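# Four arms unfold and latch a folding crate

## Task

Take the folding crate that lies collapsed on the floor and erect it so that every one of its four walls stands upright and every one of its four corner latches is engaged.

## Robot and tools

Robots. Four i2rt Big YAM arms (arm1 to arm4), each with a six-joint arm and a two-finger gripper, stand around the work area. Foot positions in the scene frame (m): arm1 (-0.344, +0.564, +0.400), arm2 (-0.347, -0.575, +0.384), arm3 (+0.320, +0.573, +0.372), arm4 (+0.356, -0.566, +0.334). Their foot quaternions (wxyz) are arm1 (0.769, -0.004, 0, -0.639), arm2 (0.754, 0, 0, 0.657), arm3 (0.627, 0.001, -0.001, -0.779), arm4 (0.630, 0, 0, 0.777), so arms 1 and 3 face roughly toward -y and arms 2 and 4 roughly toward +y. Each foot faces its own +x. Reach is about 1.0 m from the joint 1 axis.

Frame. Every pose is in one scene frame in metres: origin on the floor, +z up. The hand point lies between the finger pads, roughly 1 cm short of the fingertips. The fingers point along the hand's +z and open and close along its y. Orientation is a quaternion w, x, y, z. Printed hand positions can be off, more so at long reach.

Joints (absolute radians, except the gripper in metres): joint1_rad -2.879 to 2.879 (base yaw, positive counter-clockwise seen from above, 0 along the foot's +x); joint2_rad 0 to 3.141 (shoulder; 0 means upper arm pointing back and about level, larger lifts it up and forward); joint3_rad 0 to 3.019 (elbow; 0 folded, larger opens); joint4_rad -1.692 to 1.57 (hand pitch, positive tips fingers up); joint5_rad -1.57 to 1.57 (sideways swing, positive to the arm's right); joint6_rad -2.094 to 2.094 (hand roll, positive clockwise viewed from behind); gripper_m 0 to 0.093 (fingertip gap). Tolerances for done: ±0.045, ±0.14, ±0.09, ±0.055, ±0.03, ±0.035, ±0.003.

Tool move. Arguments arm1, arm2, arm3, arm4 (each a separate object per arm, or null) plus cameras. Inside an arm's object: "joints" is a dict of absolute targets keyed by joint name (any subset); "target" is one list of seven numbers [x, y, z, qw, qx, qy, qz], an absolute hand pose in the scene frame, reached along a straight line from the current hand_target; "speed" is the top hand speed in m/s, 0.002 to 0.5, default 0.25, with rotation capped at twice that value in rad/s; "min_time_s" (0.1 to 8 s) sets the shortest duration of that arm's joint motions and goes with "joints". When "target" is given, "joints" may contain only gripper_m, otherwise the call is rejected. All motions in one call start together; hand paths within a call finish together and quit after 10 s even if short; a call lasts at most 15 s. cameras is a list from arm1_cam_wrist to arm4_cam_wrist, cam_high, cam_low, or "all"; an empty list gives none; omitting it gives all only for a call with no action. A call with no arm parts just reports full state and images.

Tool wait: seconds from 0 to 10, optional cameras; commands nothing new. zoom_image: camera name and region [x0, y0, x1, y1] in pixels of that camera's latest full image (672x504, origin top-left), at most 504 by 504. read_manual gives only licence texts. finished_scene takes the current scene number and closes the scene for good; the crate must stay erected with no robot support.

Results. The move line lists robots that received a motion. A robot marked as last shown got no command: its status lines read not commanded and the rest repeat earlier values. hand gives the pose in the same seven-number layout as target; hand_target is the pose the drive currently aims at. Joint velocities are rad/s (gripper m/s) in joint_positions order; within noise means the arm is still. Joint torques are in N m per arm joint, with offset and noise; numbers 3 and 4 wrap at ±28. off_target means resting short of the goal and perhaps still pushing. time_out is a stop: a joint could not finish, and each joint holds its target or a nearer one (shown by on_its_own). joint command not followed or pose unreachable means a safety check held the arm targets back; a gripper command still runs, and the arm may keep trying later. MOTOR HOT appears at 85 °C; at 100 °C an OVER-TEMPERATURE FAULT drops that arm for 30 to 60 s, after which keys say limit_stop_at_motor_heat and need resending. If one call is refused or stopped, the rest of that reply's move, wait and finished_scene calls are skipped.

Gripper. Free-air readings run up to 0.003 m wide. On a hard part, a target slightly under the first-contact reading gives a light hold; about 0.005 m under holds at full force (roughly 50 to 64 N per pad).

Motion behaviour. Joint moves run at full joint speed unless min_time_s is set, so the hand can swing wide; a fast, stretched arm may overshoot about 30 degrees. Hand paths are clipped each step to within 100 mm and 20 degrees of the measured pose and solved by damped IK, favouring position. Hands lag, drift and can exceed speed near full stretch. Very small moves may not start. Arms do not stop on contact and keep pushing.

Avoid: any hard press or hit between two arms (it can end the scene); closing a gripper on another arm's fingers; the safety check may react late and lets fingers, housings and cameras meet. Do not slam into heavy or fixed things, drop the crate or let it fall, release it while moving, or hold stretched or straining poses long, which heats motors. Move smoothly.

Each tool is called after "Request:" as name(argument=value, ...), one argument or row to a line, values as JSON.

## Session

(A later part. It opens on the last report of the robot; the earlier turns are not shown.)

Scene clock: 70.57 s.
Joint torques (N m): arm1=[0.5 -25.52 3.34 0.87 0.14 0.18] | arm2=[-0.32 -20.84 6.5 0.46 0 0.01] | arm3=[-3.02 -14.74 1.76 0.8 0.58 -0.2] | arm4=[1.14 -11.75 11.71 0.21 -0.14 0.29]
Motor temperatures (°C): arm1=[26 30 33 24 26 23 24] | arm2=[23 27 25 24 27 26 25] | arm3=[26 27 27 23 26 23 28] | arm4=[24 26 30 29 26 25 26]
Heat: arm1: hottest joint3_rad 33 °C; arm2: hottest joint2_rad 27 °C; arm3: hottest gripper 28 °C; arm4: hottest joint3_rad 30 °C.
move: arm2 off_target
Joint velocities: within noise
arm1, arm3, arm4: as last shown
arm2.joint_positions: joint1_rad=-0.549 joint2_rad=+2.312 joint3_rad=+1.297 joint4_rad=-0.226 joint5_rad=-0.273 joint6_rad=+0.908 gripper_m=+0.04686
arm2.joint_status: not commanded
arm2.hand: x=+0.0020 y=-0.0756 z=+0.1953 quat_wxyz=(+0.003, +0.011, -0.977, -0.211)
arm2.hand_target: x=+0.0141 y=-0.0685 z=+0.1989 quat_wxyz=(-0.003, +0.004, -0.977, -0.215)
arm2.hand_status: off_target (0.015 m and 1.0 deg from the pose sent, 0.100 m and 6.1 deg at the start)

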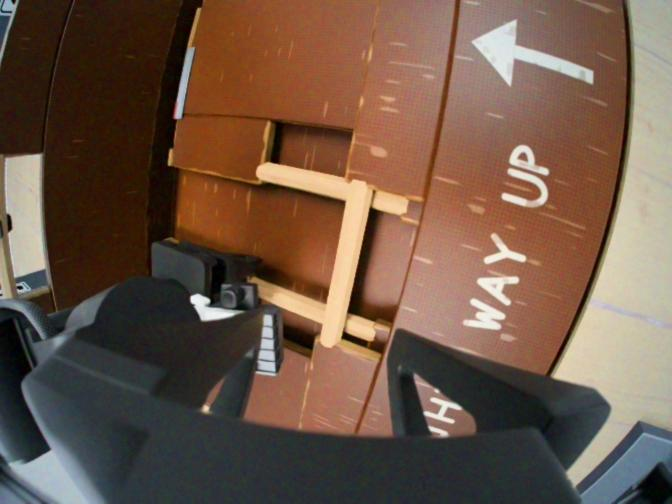

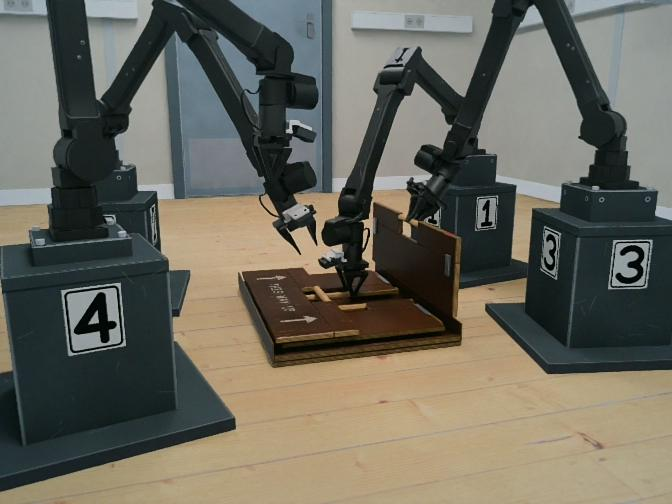

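Request:
move(
  arm1={"target": [-0.14, 0.15, 0.36, 0, 0.7345, 0.6786, 0], "speed": 0.3},
)

Request:
move(
  arm2={"target": [-0.0135, -0.014, 0.13, 0, -0.0065, 1, 0], "speed": 0.2, "joints": {"gripper_m": 0.045}},
)

Request:
move(
  arm2={"target": [-0.016, -0.010, 0.055, 0, -0.0065, 1, 0], "speed": 0.12},
  cameras=["arm2_cam_wrist"],
)

Scene clock: 75.67 s.
Joint torques (N m): arm1=[-1.44 -16.97 5.79 0.23 0.07 -0.03] | arm2=[-0.67 -20.72 6.61 0.44 -0.02 0.03] | arm3=[-3.37 -15.15 1.78 0.76 0.61 -0.21] | arm4=[1.14 -11.75 11.71 0.2 -0.15 0.28]
Motor temperatures (°C): arm1=[26 30 33 24 25 23 24] | arm2=[23 27 25 24 27 26 24] | arm3=[26 27 27 23 26 23 28] | arm4=[24 26 30 29 26 25 26]
Heat: arm1: hottest joint3_rad 33 °C; arm2: hottest joint2_rad 27 °C; arm3: hottest gripper 28 °C; arm4: hottest joint3_rad 30 °C.
move: arm1 off_target
Joint velocities: within noise
arm1.joint_positions: joint1_rad=+0.280 joint2_rad=+1.838 joint3_rad=+1.081 joint4_rad=-0.789 joint5_rad=-0.008 joint6_rad=+0.548 gripper_m=+0.04901
arm1.joint_status: not commanded
arm1.hand: x=-0.1322 y=+0.1431 z=+0.3689 quat_wxyz=(-0.014, -0.736, -0.677, +0.004)
arm1.hand_target: x=-0.1389 y=+0.1480 z=+0.3601 quat_wxyz=(+0.000, -0.735, -0.678, -0.001)
arm1.hand_status: off_target (0.014 m and 1.6 deg from the pose sent, 0.337 m and 1.1 deg at the start)
arm2, arm3, arm4: as last shown
arm2.hand_target: x=+0.0139 y=-0.0684 z=+0.1989 quat_wxyz=(-0.003, +0.005, -0.976, -0.215)
pictures: none

Scene clock: 77.60 s.
Joint torques (N m): arm1=[-1.44 -16.62 5.65 0.35 0.09 -0.07] | arm2=[0.03 -24.18 7.47 -0.08 0.18 0.06] | arm3=[-3.84 -14.33 1.74 0.83 0.63 -0.18] | arm4=[1.14 -11.75 11.7 0.2 -0.14 0.28]
Motor temperatures (°C): arm1=[26 30 33 24 25 23 24] | arm2=[23 27 25 24 27 26 24] | arm3=[26 27 27 23 26 23 28] | arm4=[24 26 30 29 26 25 26]
Heat: arm1: hottest joint3_rad 33 °C; arm2: hottest joint2_rad 27 °C; arm3: hottest gripper 28 °C; arm4: hottest joint3_rad 30 °C.
move: arm2 off_target
Joint velocities: within noise
arm1.joint_positions: joint1_rad=+0.281 joint2_rad=+1.838 joint3_rad=+1.081 joint4_rad=-0.789 joint5_rad=-0.008 joint6_rad=+0.547 gripper_m=+0.04901
arm1.joint_status: not commanded
arm1.hand: x=-0.1316 y=+0.1434 z=+0.3689 quat_wxyz=(-0.014, -0.735, -0.678, +0.004)
arm1.hand_target: x=-0.1383 y=+0.1483 z=+0.3601 quat_wxyz=(+0.000, -0.734, -0.679, -0.001)
arm1.hand_status: not commanded
arm2.joint_positions: joint1_rad=-0.398 joint2_rad=+2.598 joint3_rad=+1.783 joint4_rad=-0.771 joint5_rad=-0.007 joint6_rad=+1.004 gripper_m=+0.04513
arm2.joint_status: all done
arm2.hand: x=-0.0217 y=-0.0240 z=+0.1271 quat_wxyz=(+0.006, +0.017, -1.000, +0.004)
arm2.hand_target: x=-0.0165 y=-0.0123 z=+0.1310 quat_wxyz=(+0.001, +0.014, -1.000, -0.003)
arm2.hand_status: off_target (0.013 m and 1.5 deg from the pose sent, 0.091 m and 24.3 deg at the start)
arm3, arm4: as last shown
pictures: none

Scene clock: 79.07 s.
Joint torques (N m): arm1=[-0.44 -16.85 5.64 0.17 0.12 -0.01] | arm2=[0.38 -25.29 6.9 0.57 0.18 0.06] | arm3=[-4.01 -14.33 1.59 0.92 0.55 -0.19] | arm4=[1.14 -11.75 11.7 0.21 -0.14 0.29]
Motor temperatures (°C): arm1=[26 30 33 24 25 23 24] | arm2=[23 27 25 24 27 26 24] | arm3=[26 27 27 23 26 23 28] | arm4=[24 26 30 29 26 25 26]
Heat: arm1: hottest joint3_rad 33 °C; arm2: hottest joint2_rad 27 °C; arm3: hottest gripper 28 °C; arm4: hottest joint3_rad 30 °C.
move: arm2 off_target
Joint velocities: within noise
arm1, arm3, arm4: as last shown
arm2.joint_positions: joint1_rad=-0.399 joint2_rad=+2.772 joint3_rad=+1.897 joint4_rad=-0.739 joint5_rad=-0.004 joint6_rad=+1.022 gripper_m=+0.04513
arm2.joint_status: not commanded
arm2.hand: x=-0.0236 y=-0.0301 z=+0.0472 quat_wxyz=(+0.013, +0.007, -1.000, +0.017)
arm2.hand_target: x=-0.0157 y=-0.0111 z=+0.0559 quat_wxyz=(+0.000, +0.005, -1.000, +0.000)
arm2.hand_status: off_target (0.023 m and 2.5 deg from the pose sent, 0.074 m and 1.5 deg at the start)

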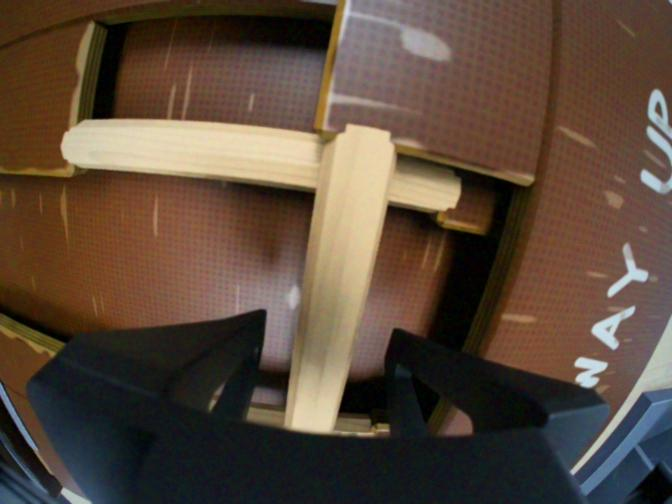

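Request:
move(
  arm2={"joints": {"gripper_m": 0.011}},
)

Request:
move(
  arm2={"target": [-0.0165, -0.0495, 0.138, 0.0006, -0.0065, 0.9962, 0.0872], "speed": 0.14},
)

Request:
move(
  arm2={"target": [-0.0155, -0.091, 0.1935, 0.0011, -0.0064, 0.9848, 0.1736], "speed": 0.14},
)

Request:
move(
  arm2={"target": [-0.0145, -0.148, 0.229, 0.0017, -0.0063, 0.9659, 0.2588], "speed": 0.12},
  cameras=["arm2_cam_wrist"],
)

Scene clock: 83.07 s.
Joint torques (N m): arm1=[-0.91 -16.73 5.7 0.4 0.12 -0.01] | arm2=[0.5 -25.41 6.86 0.39 0.14 0.09] | arm3=[-3.66 -15.09 1.76 0.76 0.62 -0.2] | arm4=[1.14 -11.75 11.7 0.21 -0.14 0.29]
Motor temperatures (°C): arm1=[26 30 33 24 25 23 24] | arm2=[23 28 26 24 27 26 24] | arm3=[26 27 27 23 26 23 28] | arm4=[24 27 30 29 26 25 26]
Heat: arm1: hottest joint3_rad 33 °C; arm2: hottest joint2_rad 28 °C; arm3: hottest gripper 28 °C; arm4: hottest joint3_rad 30 °C.
move: arm2 off_target
Joint velocities: within noise
arm1, arm3, arm4: as last shown
arm2.joint_positions: joint1_rad=-0.398 joint2_rad=+2.772 joint3_rad=+1.898 joint4_rad=-0.732 joint5_rad=-0.001 joint6_rad=+1.019 gripper_m=+0.01730
arm2.joint_status: gripper_m off_target (ended at +0.01734, target +0.01100)
arm2.hand: x=-0.0227 y=-0.0279 z=+0.0475 quat_wxyz=(+0.009, +0.009, -1.000, +0.015)
arm2.hand_target: x=-0.0161 y=-0.0105 z=+0.0559 quat_wxyz=(-0.001, +0.007, -1.000, +0.000)
arm2.hand_status: not commanded
pictures: none

Scene clock: 84.40 s.
Joint torques (N m): arm1=[-0.79 -16.79 5.78 0.35 0.09 -0.01] | arm2=[-1.26 -27.16 2.74 -0.49 0.24 -0.11] | arm3=[-3.14 -14.45 1.66 0.84 0.59 -0.19] | arm4=[1.14 -11.75 11.7 0.21 -0.15 0.29]
Motor temperatures (°C): arm1=[26 30 33 24 25 23 24] | arm2=[23 28 26 24 27 26 25] | arm3=[26 27 27 23 26 23 28] | arm4=[24 27 30 29 26 25 26]
Heat: arm1: hottest joint3_rad 33 °C; arm2: hottest joint2_rad 28 °C; arm3: hottest gripper 28 °C; arm4: hottest joint3_rad 30 °C.
move: arm2 off_target
Joint velocities: within noise
arm1: as last shown
arm2.joint_positions: joint1_rad=-0.434 joint2_rad=+2.530 joint3_rad=+1.559 joint4_rad=-0.439 joint5_rad=-0.104 joint6_rad=+0.984 gripper_m=+0.01730
arm2.joint_status: not commanded
arm2.hand: x=-0.0231 y=-0.0386 z=+0.1176 quat_wxyz=(-0.001, +0.013, -0.995, -0.096)
arm2.hand_target: x=-0.0174 y=-0.0461 z=+0.1368 quat_wxyz=(-0.002, +0.009, -0.996, -0.091)
arm2.hand_status: off_target (0.024 m and 1.2 deg from the pose sent, 0.093 m and 11.8 deg at the start)
arm3.joint_positions: joint1_rad=-0.748 joint2_rad=+2.035 joint3_rad=+0.832 joint4_rad=+0.057 joint5_rad=-0.595 joint6_rad=+0.704 gripper_m=+0.01645
arm3.joint_status: not commanded
arm3.hand: x=-0.0179 y=+0.2203 z=+0.2542 quat_wxyz=(-0.350, -0.936, -0.016, -0.016)
arm3.hand_target: x=-0.0280 y=+0.2389 z=+0.2554 quat_wxyz=(-0.340, -0.940, -0.004, -0.003)
arm3.hand_status: not commanded
arm4.joint_positions: joint1_rad=+0.166 joint2_rad=+1.558 joint3_rad=+1.038 joint4_rad=-1.106 joint5_rad=-0.001 joint6_rad=+0.383 gripper_m=+0.04907
arm4.joint_status: not commanded
arm4.hand: x=+0.2091 y=-0.1913 z=+0.4073 quat_wxyz=(+0.012, +0.704, -0.710, +0.025)
arm4.hand_target: x=+0.2049 y=-0.1726 z=+0.4184 quat_wxyz=(+0.004, +0.695, -0.719, +0.004)
arm4.hand_status: not commanded
pictures: none

Scene clock: 85.60 s.
Joint torques (N m): arm1=[-1.85 -16.85 5.6 0.29 0.08 0.02] | arm2=[-1.96 -24.06 2.62 -0.02 0.3 -0.13] | arm3=[-3.55 -14.8 1.66 0.7 0.64 -0.18] | arm4=[1.14 -11.75 11.7 0.2 -0.14 0.28]
Motor temperatures (°C): arm1=[26 30 33 24 25 23 24] | arm2=[23 28 26 24 27 26 25] | arm3=[26 27 27 23 26 23 28] | arm4=[24 27 31 29 26 25 26]
Heat: arm1: hottest joint3_rad 33 °C; arm2: hottest joint2_rad 28 °C; arm3: hottest gripper 28 °C; arm4: hottest joint3_rad 31 °C.
move: arm2 off_target
Joint velocities: within noise
arm1, arm3, arm4: as last shown
arm2.joint_positions: joint1_rad=-0.502 joint2_rad=+2.323 joint3_rad=+1.282 joint4_rad=-0.242 joint5_rad=-0.220 joint6_rad=+0.938 gripper_m=+0.01692
arm2.joint_status: not commanded
arm2.hand: x=-0.0239 y=-0.0769 z=+0.1816 quat_wxyz=(+0.003, +0.014, -0.984, -0.180)
arm2.hand_target: x=-0.0161 y=-0.0900 z=+0.1932 quat_wxyz=(-0.001, +0.005, -0.985, -0.174)
arm2.hand_status: off_target (0.020 m and 1.2 deg from the pose sent, 0.092 m and 9.1 deg at the start)
pictures: none

Scene clock: 86.90 s.
Joint torques (N m): arm1=[-1.03 -16.91 5.59 0.44 0.12 -0.01] | arm2=[-2.78 -21.42 2.1 0.17 0.44 -0.22] | arm3=[-3.84 -14.51 1.7 0.9 0.62 -0.16] | arm4=[1.14 -11.75 11.7 0.21 -0.14 0.28]
Motor temperatures (°C): arm1=[26 30 33 24 25 23 24] | arm2=[23 28 26 24 27 26 25] | arm3=[26 27 27 23 26 23 28] | arm4=[24 27 31 29 26 25 26]
Heat: arm1: hottest joint3_rad 33 °C; arm2: hottest joint2_rad 28 °C; arm3: hottest gripper 28 °C; arm4: hottest joint3_rad 31 °C.
move: arm2 off_target
Joint velocities: within noise
arm1, arm3, arm4: as last shown
arm2.joint_positions: joint1_rad=-0.605 joint2_rad=+2.183 joint3_rad=+1.041 joint4_rad=-0.024 joint5_rad=-0.372 joint6_rad=+0.878 gripper_m=+0.01691
arm2.joint_status: not commanded
arm2.hand: x=-0.0240 y=-0.1292 z=+0.2212 quat_wxyz=(+0.007, +0.014, -0.963, -0.268)
arm2.hand_target: x=-0.0145 y=-0.1471 z=+0.2288 quat_wxyz=(-0.001, +0.003, -0.966, -0.260)
arm2.hand_status: off_target (0.022 m and 1.7 deg from the pose sent, 0.086 m and 9.4 deg at the start)

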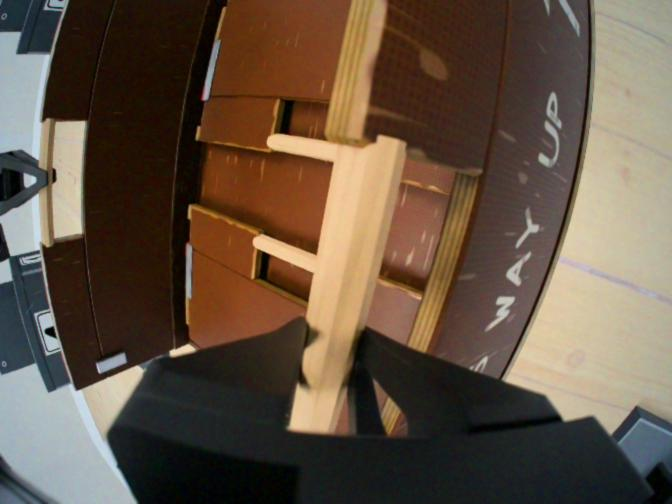

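Request:
move(
  arm2={"target": [-0.014, -0.223, 0.241, 0.0022, -0.0061, 0.9397, 0.342], "speed": 0.12},
  cameras=["cam_high"],
)

Scene clock: 89.57 s.
Joint torques (N m): arm1=[-0.44 -16.38 5.82 0.25 0.11 0] | arm2=[-3.14 -17.44 1.91 0.5 0.7 -0.28] | arm3=[-3.49 -14.92 1.74 0.76 0.61 -0.17] | arm4=[1.14 -11.75 11.71 0.23 -0.15 0.28]
Motor temperatures (°C): arm1=[26 30 32 24 25 23 24] | arm2=[23 28 25 24 27 26 25] | arm3=[26 27 27 23 26 23 28] | arm4=[24 27 31 29 26 25 26]
Heat: arm1: hottest joint3_rad 32 °C; arm2: hottest joint2_rad 28 °C; arm3: hottest gripper 28 °C; arm4: hottest joint3_rad 31 °C.
move: arm2 off_target
Joint velocities: within noise
arm1, arm3, arm4: as last shown
arm2.joint_positions: joint1_rad=-0.772 joint2_rad=+2.110 joint3_rad=+0.826 joint4_rad=+0.177 joint5_rad=-0.573 joint6_rad=+0.763 gripper_m=+0.01691
arm2.joint_status: not commanded
arm2.hand: x=-0.0250 y=-0.2049 z=+0.2418 quat_wxyz=(+0.013, +0.019, -0.935, -0.353)
arm2.hand_target: x=-0.0162 y=-0.2228 z=+0.2409 quat_wxyz=(+0.002, +0.006, -0.940, -0.341)
arm2.hand_status: off_target (0.021 m and 2.6 deg from the pose sent, 0.096 m and 9.0 deg at the start)

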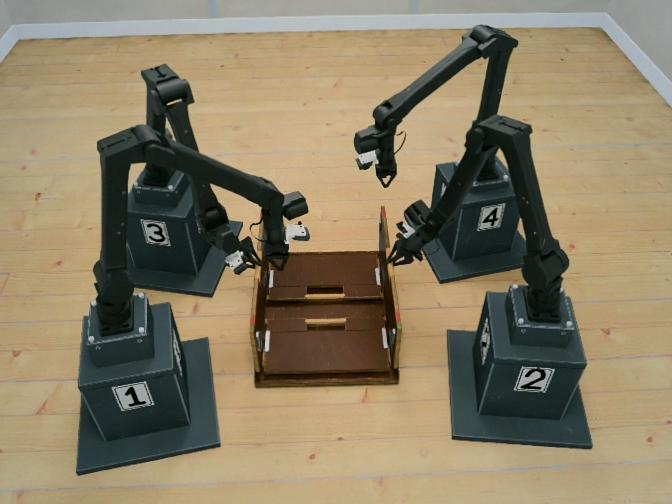

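Request:
move(
  arm1={"target": [-0.064, -0.012, 0.13, 0, 0.7345, 0.6786, 0], "speed": 0.22},
  arm2={"target": [-0.014, -0.234, 0.241, 0.0022, -0.0061, 0.9397, 0.342], "speed": 0.1},
  arm3={"target": [-0.030, 0.248, 0.256, 0.342, 0.9397, 0.0047, -0.0017], "speed": 0.1},
)

Request:
move(
  arm1={"target": [-0.0655, -0.012, 0.03, 0, 0.7345, 0.6786, 0], "speed": 0.12},
  cameras=["arm1_cam_wrist"],
)

Scene clock: 94.27 s.
Joint torques (N m): arm1=[-1.14 -25 7.92 0.13 0.21 0.02] | arm2=[-4.48 -17.61 1.18 0.51 0.58 -0.42] | arm3=[-4.31 -15.21 0.98 0.95 0.5 -0.32] | arm4=[1.14 -11.75 11.71 0.2 -0.14 0.28]
Motor temperatures (°C): arm1=[26 30 32 23 25 23 24] | arm2=[23 28 25 24 27 26 25] | arm3=[26 27 27 23 26 23 28] | arm4=[24 27 31 29 26 25 26]
Heat: arm1: hottest joint3_rad 32 °C; arm2: hottest joint2_rad 28 °C; arm3: hottest gripper 28 °C; arm4: hottest joint3_rad 31 °C.
move: arm1 off_target; arm2 off_target; arm3 off_target
Joint velocities: within noise
arm1.joint_positions: joint1_rad=+0.281 joint2_rad=+2.605 joint3_rad=+1.741 joint4_rad=-0.721 joint5_rad=-0.008 joint6_rad=+0.547 gripper_m=+0.04901
arm1.joint_status: not commanded
arm1.hand: x=-0.0633 y=+0.0035 z=+0.1288 quat_wxyz=(+0.005, -0.735, -0.678, -0.002)
arm1.hand_target: x=-0.0639 y=-0.0099 z=+0.1296 quat_wxyz=(-0.001, -0.735, -0.679, +0.000)
arm1.hand_status: off_target (0.016 m and 0.7 deg from the pose sent, 0.293 m and 1.6 deg at the start)
arm2.joint_positions: joint1_rad=-0.776 joint2_rad=+2.110 joint3_rad=+0.820 joint4_rad=+0.186 joint5_rad=-0.578 joint6_rad=+0.755 gripper_m=+0.01691
arm2.joint_status: not commanded
arm2.hand: x=-0.0251 y=-0.2070 z=+0.2419 quat_wxyz=(+0.011, +0.021, -0.935, -0.355)
arm2.hand_target: x=-0.0153 y=-0.2326 z=+0.2404 quat_wxyz=(-0.001, +0.006, -0.940, -0.342)
arm2.hand_status: off_target (0.029 m and 2.8 deg from the pose sent, 0.031 m and 2.6 deg at the start)
arm3.joint_positions: joint1_rad=-0.750 joint2_rad=+2.035 joint3_rad=+0.829 joint4_rad=+0.063 joint5_rad=-0.598 joint6_rad=+0.699 gripper_m=+0.01645
arm3.joint_status: not commanded
arm3.hand: x=-0.0177 y=+0.2208 z=+0.2543 quat_wxyz=(-0.352, -0.936, -0.018, -0.015)
arm3.hand_target: x=-0.0289 y=+0.2467 z=+0.2555 quat_wxyz=(-0.343, -0.939, -0.005, +0.001)
arm3.hand_status: off_target (0.030 m and 2.7 deg from the pose sent, 0.030 m and 2.6 deg at the start)
arm4: as last shown
pictures: none

Scene clock: 95.97 s.
Joint torques (N m): arm1=[-0.85 -25.52 7.34 0.84 0.21 -0.02] | arm2=[-4.54 -17.61 1.2 0.53 0.58 -0.42] | arm3=[-5.13 -14.8 1.1 0.96 0.52 -0.37] | arm4=[1.14 -11.75 11.7 0.2 -0.14 0.29]
Motor temperatures (°C): arm1=[26 30 33 23 25 23 24] | arm2=[23 28 25 24 27 26 25] | arm3=[26 27 27 23 26 23 28] | arm4=[24 27 31 29 26 25 26]
Heat: arm1: hottest joint3_rad 33 °C; arm2: hottest joint2_rad 28 °C; arm3: hottest gripper 28 °C; arm4: hottest joint3_rad 31 °C.
move: arm1 off_target
Joint velocities: within noise
arm1.joint_positions: joint1_rad=+0.278 joint2_rad=+2.824 joint3_rad=+1.899 joint4_rad=-0.672 joint5_rad=-0.008 joint6_rad=+0.545 gripper_m=+0.04901
arm1.joint_status: not commanded
arm1.hand: x=-0.0658 y=+0.0026 z=+0.0326 quat_wxyz=(+0.011, -0.736, -0.677, -0.004)
arm1.hand_target: x=-0.0663 y=-0.0110 z=+0.0303 quat_wxyz=(+0.000, -0.735, -0.678, +0.000)
arm1.hand_status: off_target (0.015 m and 1.4 deg from the pose sent, 0.100 m and 0.7 deg at the start)
arm2, arm3, arm4: as last shown

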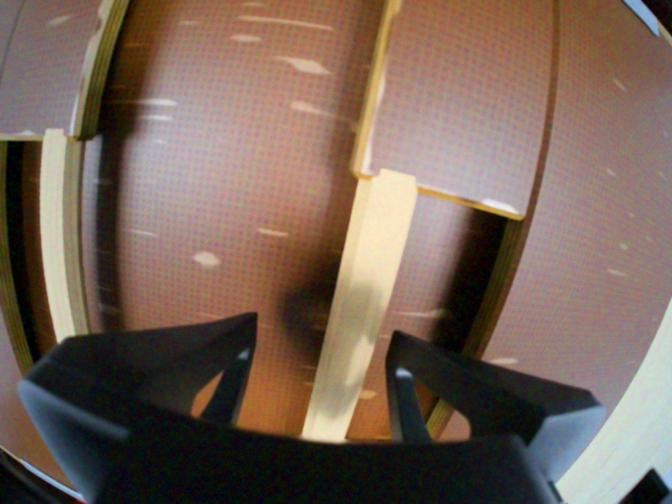

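Request:
move(
  arm1={"target": [-0.0775, -0.012, 0.027, 0, 0.7345, 0.6786, 0], "speed": 0.1},
)

Request:
move(
  arm1={"joints": {"gripper_m": 0.011}},
)

Request:
move(
  arm1={"target": [-0.100, -0.008, 0.132, 0.0474, 0.7327, 0.6770, 0.0512], "speed": 0.12},
  cameras=["arm1_cam_wrist"],
)

Scene clock: 100.00 s.
Joint torques (N m): arm1=[-1.08 -25.35 6.43 0.9 0.23 0.01] | arm2=[-4.48 -17.61 1.18 0.53 0.58 -0.42] | arm3=[-5.07 -14.8 0.96 0.84 0.5 -0.32] | arm4=[1.14 -11.75 11.71 0.21 -0.14 0.29]
Motor temperatures (°C): arm1=[26 30 33 23 25 23 24] | arm2=[23 27 25 24 27 26 25] | arm3=[26 27 27 23 26 23 28] | arm4=[24 27 31 29 26 25 26]
Heat: arm1: hottest joint3_rad 33 °C; arm2: hottest joint2_rad 27 °C; arm3: hottest gripper 28 °C; arm4: hottest joint3_rad 31 °C.
move: arm1 done
Joint velocities: within noise
arm1.joint_positions: joint1_rad=+0.254 joint2_rad=+2.824 joint3_rad=+1.899 joint4_rad=-0.661 joint5_rad=-0.008 joint6_rad=+0.531 gripper_m=+0.04901
arm1.joint_status: not commanded
arm1.hand: x=-0.0785 y=-0.0066 z=+0.0327 quat_wxyz=(+0.006, -0.739, -0.673, -0.002)
arm1.hand_target: x=-0.0810 y=-0.0134 z=+0.0271 quat_wxyz=(+0.000, -0.738, -0.675, +0.000)
arm1.hand_status: done (0.008 m and 1.1 deg from the pose sent, 0.019 m and 1.4 deg at the start)
arm2, arm3, arm4: as last shown
pictures: none

Scene clock: 100.60 s.
Joint torques (N m): arm1=[-1.44 -25.58 6.35 1.14 0.27 -0.05] | arm2=[-4.42 -17.61 1.16 0.53 0.58 -0.43] | arm3=[-5.19 -14.74 0.96 0.91 0.47 -0.29] | arm4=[1.14 -11.75 11.7 0.21 -0.14 0.29]
Motor temperatures (°C): arm1=[26 30 33 23 25 23 24] | arm2=[23 27 25 24 27 26 25] | arm3=[26 27 27 23 26 23 28] | arm4=[24 27 31 29 26 25 26]
Heat: arm1: hottest joint3_rad 33 °C; arm2: hottest joint2_rad 27 °C; arm3: hottest gripper 28 °C; arm4: hottest joint3_rad 31 °C.
move: arm1 off_target
Joint velocities: within noise
arm1.joint_positions: joint1_rad=+0.260 joint2_rad=+2.824 joint3_rad=+1.899 joint4_rad=-0.661 joint5_rad=-0.010 joint6_rad=+0.537 gripper_m=+0.01677
arm1.joint_status: gripper_m off_target (ended at +0.01681, target +0.01100)
arm1.hand: x=-0.0748 y=-0.0048 z=+0.0327 quat_wxyz=(+0.006, -0.739, -0.673, -0.003)
arm1.hand_target: x=-0.0773 y=-0.0117 z=+0.0271 quat_wxyz=(+0.000, -0.738, -0.675, +0.000)
arm1.hand_status: not commanded
arm2, arm3, arm4: as last shown
pictures: none

Scene clock: 102.07 s.
Joint torques (N m): arm1=[-1.96 -28.98 4.27 -0.21 0.44 -0.22] | arm2=[-4.54 -17.61 1.18 0.53 0.58 -0.42] | arm3=[-5.66 -15.5 1.02 0.85 0.47 -0.32] | arm4=[1.14 -11.75 11.7 0.21 -0.14 0.28]
Motor temperatures (°C): arm1=[26 30 33 23 25 23 24] | arm2=[23 27 25 24 27 26 25] | arm3=[26 27 27 23 26 23 29] | arm4=[24 27 31 29 26 25 26]
Heat: arm1: hottest joint3_rad 33 °C; arm2: hottest joint2_rad 27 °C; arm3: hottest gripper 29 °C; arm4: hottest joint3_rad 31 °C.
move: arm1 off_target
Joint velocities: within noise
arm1.joint_positions: joint1_rad=+0.198 joint2_rad=+2.600 joint3_rad=+1.666 joint4_rad=-0.581 joint5_rad=-0.148 joint6_rad=+0.484 gripper_m=+0.01661
arm1.joint_status: not commanded
arm1.hand: x=-0.0899 y=-0.0046 z=+0.1162 quat_wxyz=(-0.051, -0.738, -0.670, -0.056)
arm1.hand_target: x=-0.0979 y=-0.0103 z=+0.1317 quat_wxyz=(-0.051, -0.732, -0.678, -0.051)
arm1.hand_status: off_target (0.019 m and 1.2 deg from the pose sent, 0.103 m and 8.3 deg at the start)
arm2, arm3: as last shown
arm4.joint_positions: joint1_rad=+0.166 joint2_rad=+1.558 joint3_rad=+1.038 joint4_rad=-1.106 joint5_rad=-0.001 joint6_rad=+0.383 gripper_m=+0.04907
arm4.joint_status: not commanded
arm4.hand: x=+0.2091 y=-0.1913 z=+0.4073 quat_wxyz=(+0.012, +0.704, -0.710, +0.025)
arm4.hand_target: x=+0.2049 y=-0.1726 z=+0.4184 quat_wxyz=(+0.004, +0.695, -0.719, +0.004)
arm4.hand_status: not commanded

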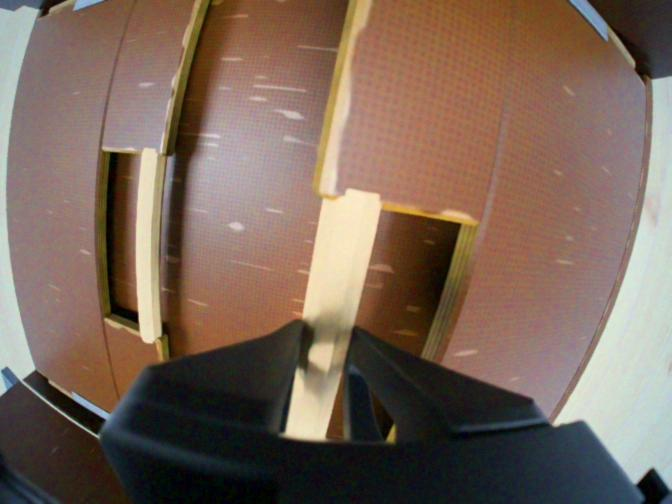

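Request:
move(
  arm1={"target": [-0.158, -0.007, 0.212, 0.0945, 0.7274, 0.6720, 0.1022], "speed": 0.12, "joints": {"gripper_m": 0.011}},
)

Request:
move(
  arm1={"target": [-0.214, -0.006, 0.248, 0.1295, 0.7210, 0.6661, 0.1401], "speed": 0.1},
  arm4={"target": [0.030, 0.0275, 0.20, 0, 0.7000, -0.7142, 0], "speed": 0.25, "joints": {"gripper_m": 0.048}},
  cameras=["cam_low", "arm4_cam_wrist"],
)

Scene clock: 109.37 s.
Joint torques (N m): arm1=[-1.38 -27.28 4.56 -0.42 0.65 -0.24] | arm2=[-4.48 -17.61 1.18 0.54 0.58 -0.42] | arm3=[-4.6 -14.97 0.92 0.76 0.49 -0.33] | arm4=[1.14 -11.75 11.7 0.2 -0.15 0.29]
Motor temperatures (°C): arm1=[26 31 32 23 25 23 25] | arm2=[23 27 25 24 27 26 25] | arm3=[26 27 27 23 26 23 29] | arm4=[24 27 31 29 26 25 26]
Heat: arm1: hottest joint3_rad 32 °C; arm2: hottest joint2_rad 27 °C; arm3: hottest gripper 29 °C; arm4: hottest joint3_rad 31 °C.
move: arm1 off_target
Joint velocities: within noise
arm1.joint_positions: joint1_rad=+0.073 joint2_rad=+2.406 joint3_rad=+1.500 joint4_rad=-0.600 joint5_rad=-0.295 joint6_rad=+0.363 gripper_m=+0.01607
arm1.joint_status: gripper_m off_target (ended at +0.01608, target +0.01100)
arm1.hand: x=-0.1442 y=-0.0040 z=+0.1960 quat_wxyz=(-0.096, -0.732, -0.666, -0.112)
arm1.hand_target: x=-0.1569 y=-0.0079 z=+0.2113 quat_wxyz=(-0.095, -0.728, -0.671, -0.103)
arm1.hand_status: off_target (0.021 m and 1.4 deg from the pose sent, 0.118 m and 7.4 deg at the start)
arm2, arm3, arm4: as last shown
pictures: none

Scene clock: 111.70 s.
Joint torques (N m): arm1=[-1.49 -26.46 4.86 -0.01 0.14 -0.18] | arm2=[-4.48 -17.61 1.18 0.51 0.58 -0.42] | arm3=[-4.95 -15.03 1.02 1.03 0.49 -0.33] | arm4=[1.85 -21.95 11.55 -0.53 0.01 0.28]
Motor temperatures (°C): arm1=[26 31 32 23 25 23 25] | arm2=[23 27 25 24 27 26 25] | arm3=[26 27 27 23 26 23 29] | arm4=[24 27 31 29 26 25 26]
Heat: arm1: hottest joint3_rad 32 °C; arm2: hottest joint2_rad 27 °C; arm3: hottest gripper 29 °C; arm4: hottest joint3_rad 31 °C.
move: arm1 off_target; arm4 off_target
Joint velocities: within noise
arm1.joint_positions: joint1_rad=-0.052 joint2_rad=+2.317 joint3_rad=+1.439 joint4_rad=-0.660 joint5_rad=-0.395 joint6_rad=+0.232 gripper_m=+0.01421
arm1.joint_status: not commanded
arm1.hand: x=-0.2021 y=-0.0032 z=+0.2367 quat_wxyz=(-0.125, -0.725, -0.661, -0.148)
arm1.hand_target: x=-0.2131 y=-0.0049 z=+0.2479 quat_wxyz=(-0.127, -0.722, -0.665, -0.143)
arm1.hand_status: off_target (0.017 m and 1.3 deg from the pose sent, 0.087 m and 5.1 deg at the start)
arm2, arm3: as last shown
arm4.joint_positions: joint1_rad=+0.292 joint2_rad=+2.426 joint3_rad=+1.827 joint4_rad=-0.982 joint5_rad=+0.000 joint6_rad=+0.504 gripper_m=+0.04808
arm4.joint_status: all done
arm4.hand: x=+0.0378 y=+0.0177 z=+0.1988 quat_wxyz=(+0.001, +0.706, -0.709, +0.005)
arm4.hand_target: x=+0.0299 y=+0.0256 z=+0.1978 quat_wxyz=(-0.001, +0.701, -0.713, +0.000)
arm4.hand_status: off_target (0.013 m and 1.1 deg from the pose sent, 0.351 m and 3.2 deg at the start)
pictures: arm4_cam_wrist, cam_low

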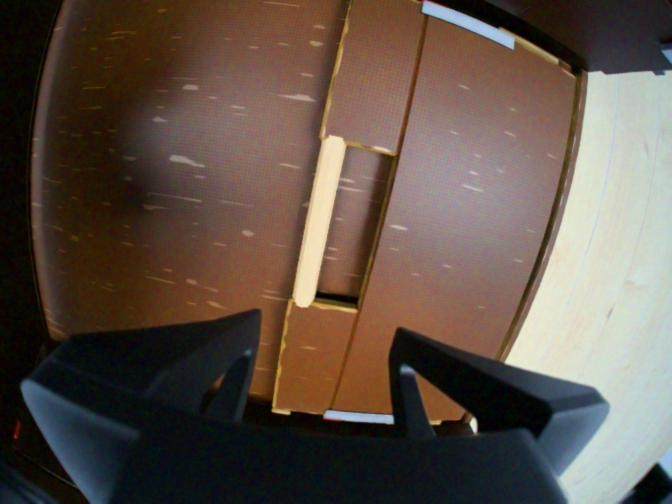

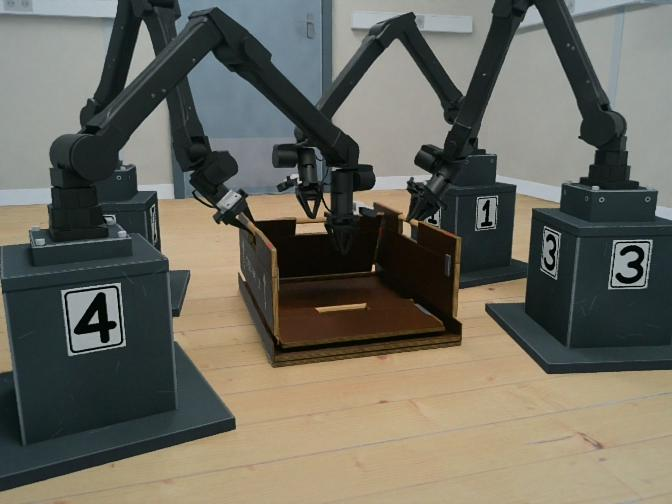

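Request:
move(
  arm1={"target": [-0.262, -0.004, 0.262, 0.1469, 0.7170, 0.6624, 0.1588], "speed": 0.1},
  arm4={"target": [0.0295, 0.0285, 0.085, 0, 0.7000, -0.7142, 0], "speed": 0.15},
  cameras=["arm1_cam_wrist", "arm4_cam_wrist"],
)

Scene clock: 115.30 s.
Joint torques (N m): arm1=[-2.61 -25.82 4.82 -0.14 0.41 -0.24] | arm2=[-4.48 -17.61 1.17 0.53 0.58 -0.42] | arm3=[-4.84 -15.03 0.88 0.98 0.51 -0.32] | arm4=[1.85 -22.48 10.39 0.23 -0.09 0.28]
Motor temperatures (°C): arm1=[26 31 32 23 25 23 25] | arm2=[23 27 25 24 27 26 25] | arm3=[26 27 27 23 26 23 29] | arm4=[24 27 31 29 26 25 26]
Heat: arm1: hottest joint3_rad 32 °C; arm2: hottest joint2_rad 27 °C; arm3: hottest gripper 29 °C; arm4: hottest joint3_rad 31 °C.
move: arm1 off_target; arm4 off_target
Joint velocities: within noise
arm1.joint_positions: joint1_rad=-0.147 joint2_rad=+2.289 joint3_rad=+1.422 joint4_rad=-0.701 joint5_rad=-0.456 joint6_rad=+0.128 gripper_m=+0.01347
arm1.joint_status: not commanded
arm1.hand: x=-0.2472 y=-0.0031 z=+0.2522 quat_wxyz=(-0.147, -0.719, -0.658, -0.168)
arm1.hand_target: x=-0.2613 y=-0.0050 z=+0.2621 quat_wxyz=(-0.148, -0.717, -0.662, -0.159)
arm1.hand_status: off_target (0.018 m and 1.2 deg from the pose sent, 0.065 m and 2.9 deg at the start)
arm2, arm3: as last shown
arm3.hand_target: x=-0.0289 y=+0.2466 z=+0.2555 quat_wxyz=(-0.343, -0.939, -0.005, +0.001)
arm4.joint_positions: joint1_rad=+0.287 joint2_rad=+2.630 joint3_rad=+1.900 joint4_rad=-0.865 joint5_rad=+0.000 joint6_rad=+0.504 gripper_m=+0.04808
arm4.joint_status: not commanded
arm4.hand: x=+0.0409 y=+0.0183 z=+0.0886 quat_wxyz=(+0.003, +0.704, -0.710, +0.011)
arm4.hand_target: x=+0.0331 y=+0.0282 z=+0.0853 quat_wxyz=(+0.000, +0.699, -0.715, +0.000)
arm4.hand_status: off_target (0.016 m and 1.5 deg from the pose sent, 0.115 m and 1.1 deg at the start)

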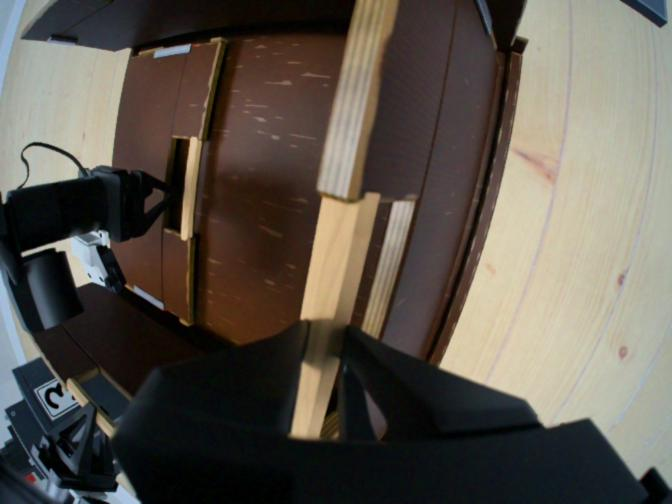

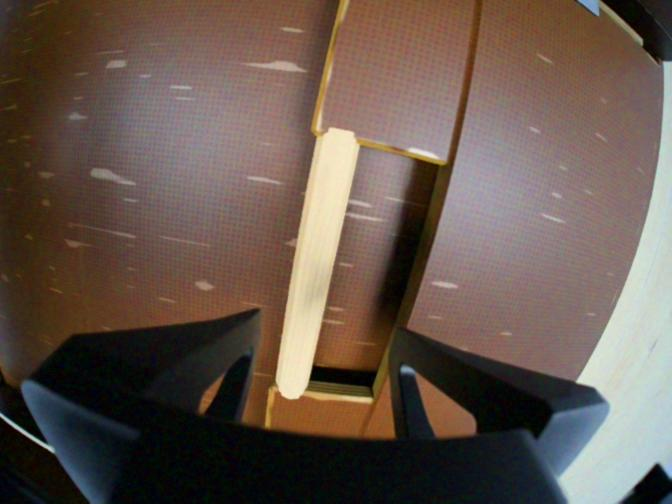

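Request:
move(
  arm4={"target": [0.0320, 0.0330, 0.030, 0, 0.7000, -0.7142, 0], "speed": 0.1},
  arm1={"target": [-0.302, -0.004, 0.262, 0.1650, 0.7128, 0.6585, 0.1786], "speed": 0.1},
  cameras=["arm4_cam_wrist"],
)

Request:
move(
  arm4={"joints": {"gripper_m": 0.011}},
  cameras=["arm4_cam_wrist", "cam_low"],
)

Scene clock: 124.50 s.
Joint torques (N m): arm1=[0.15 -22.53 6.31 0.16 -0.11 -0.06] | arm2=[-4.48 -17.61 1.16 0.53 0.58 -0.42] | arm3=[-4.72 -14.92 0.95 0.9 0.46 -0.34] | arm4=[1.79 -23.24 10.09 0.08 -0.07 0.22]
Motor temperatures (°C): arm1=[26 32 32 23 25 24 25] | arm2=[23 27 25 24 27 26 26] | arm3=[26 27 27 23 26 23 29] | arm4=[24 28 32 29 26 25 26]
Heat: arm1: hottest joint2_rad 32 °C; arm2: hottest joint2_rad 27 °C; arm3: hottest gripper 29 °C; arm4: hottest joint3_rad 32 °C.
move: arm1 done; arm4 off_target
Joint velocities: within noise
arm1.joint_positions: joint1_rad=-0.259 joint2_rad=+2.280 joint3_rad=+1.420 joint4_rad=-0.758 joint5_rad=-0.492 joint6_rad=+0.013 gripper_m=+0.01106
arm1.joint_status: not commanded
arm1.hand: x=-0.3048 y=+0.0002 z=+0.2603 quat_wxyz=(-0.162, -0.719, -0.652, -0.179)
arm1.hand_target: x=-0.3031 y=-0.0037 z=+0.2610 quat_wxyz=(-0.162, -0.713, -0.658, -0.178)
arm1.hand_status: done (0.005 m and 1.1 deg from the pose sent, 0.056 m and 2.5 deg at the start)
arm2.joint_positions: joint1_rad=-0.776 joint2_rad=+2.110 joint3_rad=+0.820 joint4_rad=+0.186 joint5_rad=-0.578 joint6_rad=+0.755 gripper_m=+0.01691
arm2.joint_status: not commanded
arm2.hand: x=-0.0251 y=-0.2070 z=+0.2419 quat_wxyz=(+0.011, +0.021, -0.935, -0.355)
arm2.hand_target: x=-0.0153 y=-0.2325 z=+0.2404 quat_wxyz=(-0.001, +0.006, -0.940, -0.342)
arm2.hand_status: not commanded
arm3.joint_positions: joint1_rad=-0.750 joint2_rad=+2.035 joint3_rad=+0.829 joint4_rad=+0.063 joint5_rad=-0.598 joint6_rad=+0.699 gripper_m=+0.01645
arm3.joint_status: not commanded
arm3.hand: x=-0.0177 y=+0.2208 z=+0.2543 quat_wxyz=(-0.352, -0.936, -0.018, -0.015)
arm3.hand_target: x=-0.0289 y=+0.2467 z=+0.2555 quat_wxyz=(-0.343, -0.939, -0.005, +0.001)
arm3.hand_status: not commanded
arm4.joint_positions: joint1_rad=+0.287 joint2_rad=+2.753 joint3_rad=+1.994 joint4_rad=-0.830 joint5_rad=+0.000 joint6_rad=+0.504 gripper_m=+0.04808
arm4.joint_status: not commanded
arm4.hand: x=+0.0377 y=+0.0241 z=+0.0350 quat_wxyz=(+0.003, +0.704, -0.710, +0.009)
arm4.hand_target: x=+0.0323 y=+0.0327 z=+0.0309 quat_wxyz=(+0.000, +0.700, -0.714, -0.001)
arm4.hand_status: off_target (0.012 m and 1.2 deg from the pose sent, 0.061 m and 1.5 deg at the start)

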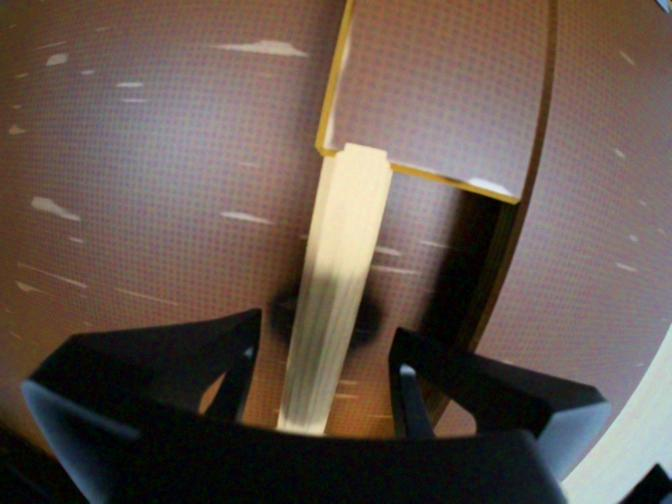

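Scene clock: 125.27 s.
Joint torques (N m): arm1=[0.03 -23.59 6.56 0.13 -0.11 -0.05] | arm2=[-4.48 -17.61 1.18 0.54 0.58 -0.42] | arm3=[-4.78 -15.03 0.98 0.87 0.49 -0.32] | arm4=[1.85 -23.06 10.07 -0.03 0.1 0.09]
Motor temperatures (°C): arm1=[26 32 32 23 25 24 25] | arm2=[23 27 25 24 27 26 26] | arm3=[26 27 27 23 26 23 29] | arm4=[24 28 32 29 26 25 26]
Heat: arm1: hottest joint2_rad 32 °C; arm2: hottest joint2_rad 27 °C; arm3: hottest gripper 29 °C; arm4: hottest joint3_rad 32 °C.
move: arm4 off_target
Joint velocities: within noise
arm1, arm2, arm3: as last shown
arm4.joint_positions: joint1_rad=+0.290 joint2_rad=+2.753 joint3_rad=+1.994 joint4_rad=-0.824 joint5_rad=-0.004 joint6_rad=+0.525 gripper_m=+0.01685
arm4.joint_status: gripper_m off_target (ended at +0.01689, target +0.01100)
arm4.hand: x=+0.0345 y=+0.0241 z=+0.0349 quat_wxyz=(+0.004, +0.697, -0.717, +0.005)
arm4.hand_target: x=+0.0301 y=+0.0323 z=+0.0308 quat_wxyz=(-0.001, +0.698, -0.716, -0.002)
arm4.hand_status: not commanded

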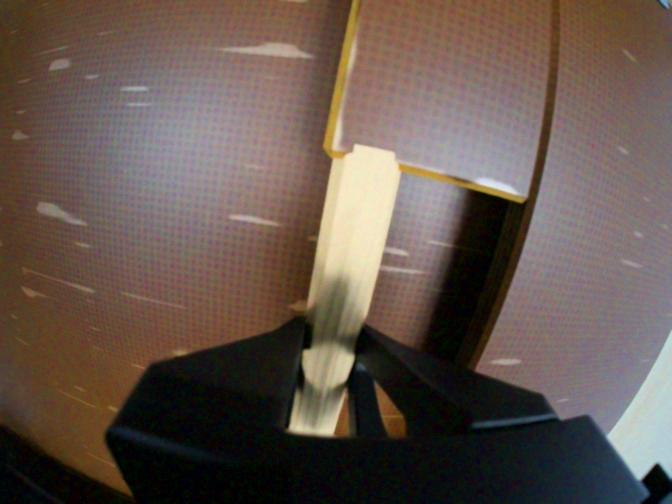

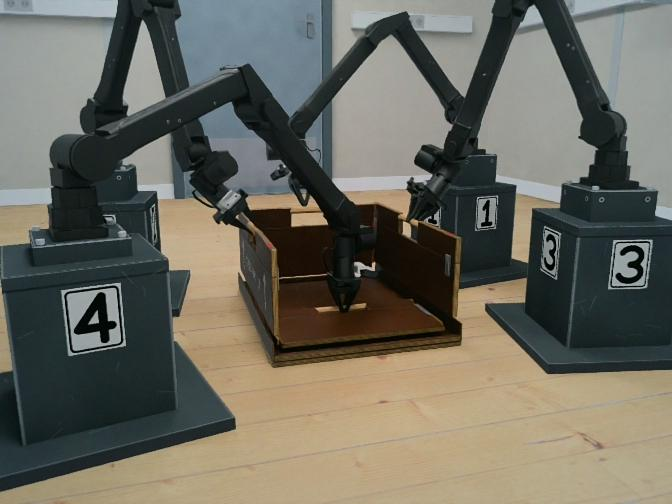

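Request:
move(
  arm4={"target": [0.063, 0.0315, 0.158, 0.0499, 0.6983, -0.7125, -0.0489], "speed": 0.12},
  cameras=["arm1_cam_wrist", "cam_high", "cam_low"],
)

Request:
zoom_image(
  camera="cam_high",
  region=[230, 170, 440, 410],
)

Scene clock: 128.07 s.
Joint torques (N m): arm1=[0.67 -22.71 6.31 0.09 -0.13 -0.07] | arm2=[-4.54 -17.61 1.2 0.53 0.58 -0.42] | arm3=[-5.01 -15.09 1.1 0.85 0.52 -0.34] | arm4=[1.08 -26.93 6.99 -0.95 0.11 -0.2]
Motor temperatures (°C): arm1=[26 32 32 23 25 23 25] | arm2=[24 27 25 24 27 26 26] | arm3=[26 27 27 23 26 23 29] | arm4=[24 28 32 29 26 25 26]
Heat: arm1: hottest joint2_rad 32 °C; arm2: hottest joint2_rad 27 °C; arm3: hottest gripper 29 °C; arm4: hottest joint3_rad 32 °C.
move: arm4 off_target
Joint velocities: within noise
arm1, arm2, arm3: as last shown
arm4.joint_positions: joint1_rad=+0.228 joint2_rad=+2.506 joint3_rad=+1.771 joint4_rad=-0.789 joint5_rad=-0.136 joint6_rad=+0.473 gripper_m=+0.01638
arm4.joint_status: not commanded
arm4.hand: x=+0.0557 y=+0.0244 z=+0.1332 quat_wxyz=(+0.057, +0.693, -0.717, -0.045)
arm4.hand_target: x=+0.0602 y=+0.0325 z=+0.1571 quat_wxyz=(+0.050, +0.699, -0.712, -0.051)
arm4.hand_status: off_target (0.027 m and 1.2 deg from the pose sent, 0.127 m and 8.1 deg at the start)

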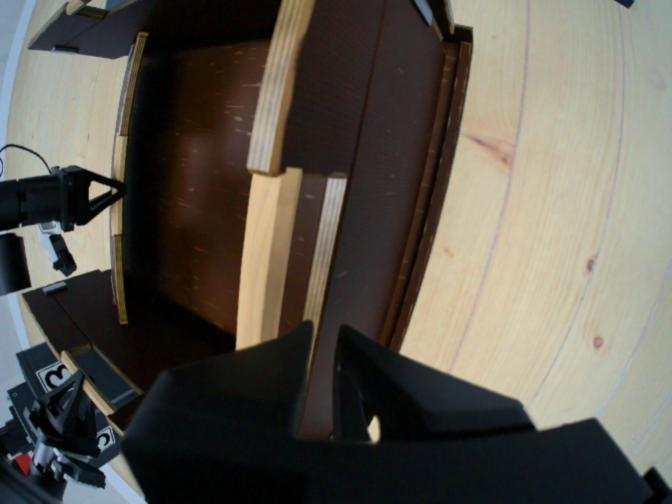

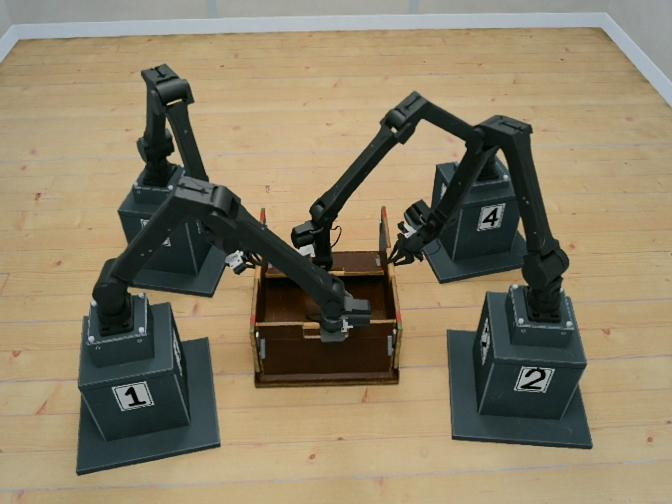

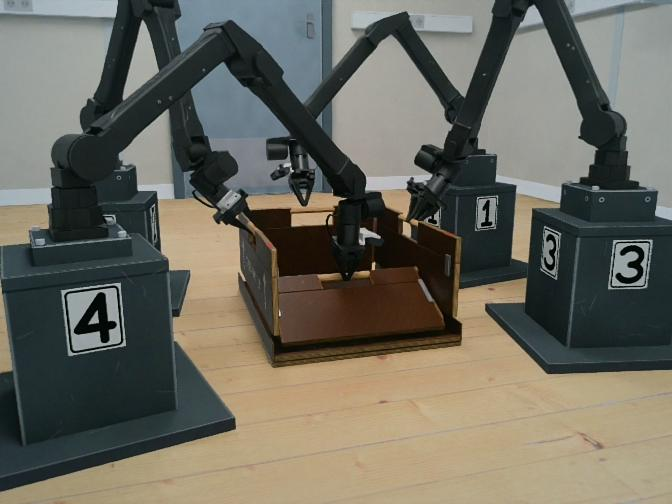

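Scaled by 2.100 from the camera's image (finer frame: 960x720).

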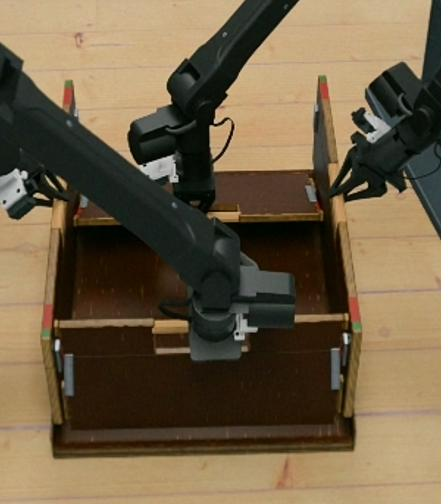

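Request:
move(
  arm1={"target": [-0.284, -0.006, 0.268, 0.1585, 0.7145, 0.6600, 0.1715], "speed": 0.1, "joints": {"gripper_m": 0.044}},
  arm4={"target": [0.119, 0.029, 0.224, 0.0994, 0.6932, -0.7073, -0.0974], "speed": 0.12},
  cameras=["arm1_cam_wrist", "arm4_cam_wrist"],
)

Scene clock: 135.90 s.
Joint torques (N m): arm1=[0.62 -24 6.06 0.7 -0.06 0.15] | arm2=[-4.48 -17.55 1.18 0.54 0.58 -0.42] | arm3=[-5.19 -15.15 0.98 0.99 0.49 -0.33] | arm4=[0.79 -26.11 6.78 -1.2 0.36 -0.23]
Motor temperatures (°C): arm1=[26 32 32 23 25 23 25] | arm2=[24 27 25 24 27 26 26] | arm3=[26 27 27 23 26 23 29] | arm4=[24 30 32 29 26 25 27]
Heat: arm1: hottest joint2_rad 32 °C; arm2: hottest joint2_rad 27 °C; arm3: hottest gripper 29 °C; arm4: hottest joint3_rad 32 °C.
move: arm1 done; arm4 off_target
Joint velocities: within noise
arm1.joint_positions: joint1_rad=-0.222 joint2_rad=+2.275 joint3_rad=+1.420 joint4_rad=-0.758 joint5_rad=-0.478 joint6_rad=+0.030 gripper_m=+0.04394
arm1.joint_status: all done
arm1.hand: x=-0.2862 y=+0.0010 z=+0.2615 quat_wxyz=(-0.154, -0.713, -0.661, -0.177)
arm1.hand_target: x=-0.2838 y=-0.0059 z=+0.2679 quat_wxyz=(-0.158, -0.714, -0.660, -0.171)
arm1.hand_status: done (0.010 m and 0.9 deg from the pose sent, 0.023 m and 1.4 deg at the start)
arm2, arm3: as last shown
arm4.joint_positions: joint1_rad=+0.119 joint2_rad=+2.337 joint3_rad=+1.618 joint4_rad=-0.773 joint5_rad=-0.285 joint6_rad=+0.367 gripper_m=+0.01630
arm4.joint_status: not commanded
arm4.hand: x=+0.1050 y=+0.0241 z=+0.1990 quat_wxyz=(+0.112, +0.689, -0.710, -0.096)
arm4.hand_target: x=+0.1148 y=+0.0285 z=+0.2233 quat_wxyz=(+0.100, +0.695, -0.705, -0.098)
arm4.hand_status: off_target (0.029 m and 1.6 deg from the pose sent, 0.111 m and 7.8 deg at the start)

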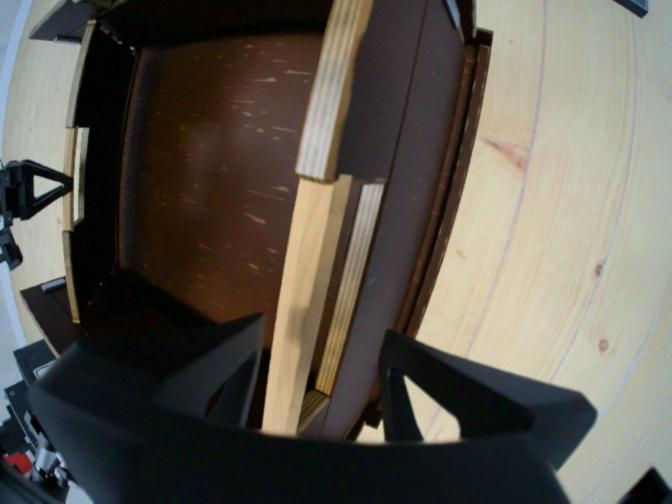

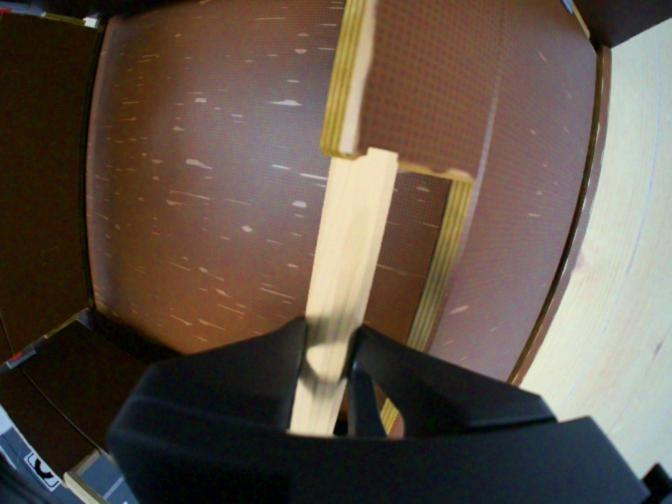

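Request:
move(
  arm1={"target": [-0.267, -0.006, 0.253, 0.1585, 0.7145, 0.6600, 0.1715], "speed": 0.1},
  arm4={"target": [0.173, 0.027, 0.260, 0.1363, 0.6871, -0.7011, -0.1336], "speed": 0.12},
  cameras=["arm1_cam_wrist", "arm4_cam_wrist"],
)

Scene clock: 142.03 s.
Joint torques (N m): arm1=[0.67 -22.07 5.79 0.9 -0.11 0.19] | arm2=[-4.48 -17.61 1.17 0.53 0.58 -0.42] | arm3=[-4.72 -15.09 1.03 0.9 0.46 -0.34] | arm4=[0.38 -25.11 7.09 -1.32 0.31 -0.21]
Motor temperatures (°C): arm1=[26 33 32 23 25 23 25] | arm2=[24 27 25 24 27 26 26] | arm3=[26 27 27 23 26 23 29] | arm4=[24 31 31 29 26 25 27]
Heat: arm1: hottest joint2_rad 33 °C; arm2: hottest joint2_rad 27 °C; arm3: hottest gripper 29 °C; arm4: hottest joint2_rad 31 °C.
move: arm1 done; arm4 off_target
Joint velocities: within noise
arm1.joint_positions: joint1_rad=-0.194 joint2_rad=+2.275 joint3_rad=+1.420 joint4_rad=-0.721 joint5_rad=-0.478 joint6_rad=+0.063 gripper_m=+0.04394
arm1.joint_status: not commanded
arm1.hand: x=-0.2708 y=-0.0056 z=+0.2612 quat_wxyz=(-0.161, -0.712, -0.662, -0.169)
arm1.hand_target: x=-0.2676 y=-0.0058 z=+0.2530 quat_wxyz=(-0.159, -0.714, -0.660, -0.171)
arm1.hand_status: done (0.009 m and 0.5 deg from the pose sent, 0.022 m and 0.9 deg at the start)
arm2, arm3: as last shown
arm4.joint_positions: joint1_rad=+0.008 joint2_rad=+2.248 joint3_rad=+1.540 joint4_rad=-0.792 joint5_rad=-0.396 joint6_rad=+0.259 gripper_m=+0.01637
arm4.joint_status: not commanded
arm4.hand: x=+0.1584 y=+0.0239 z=+0.2351 quat_wxyz=(+0.150, +0.683, -0.703, -0.132)
arm4.hand_target: x=+0.1717 y=+0.0277 z=+0.2587 quat_wxyz=(+0.137, +0.687, -0.701, -0.134)
arm4.hand_status: off_target (0.029 m and 1.6 deg from the pose sent, 0.091 m and 5.3 deg at the start)

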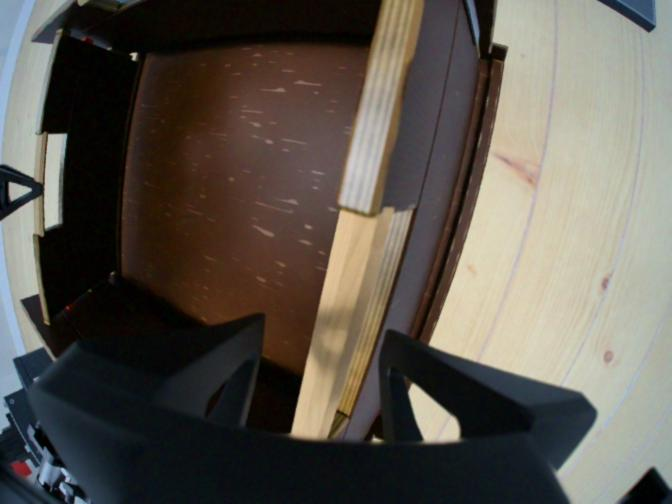

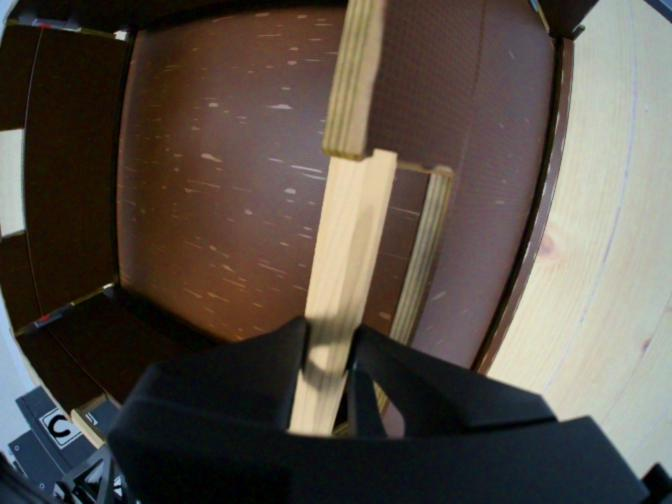

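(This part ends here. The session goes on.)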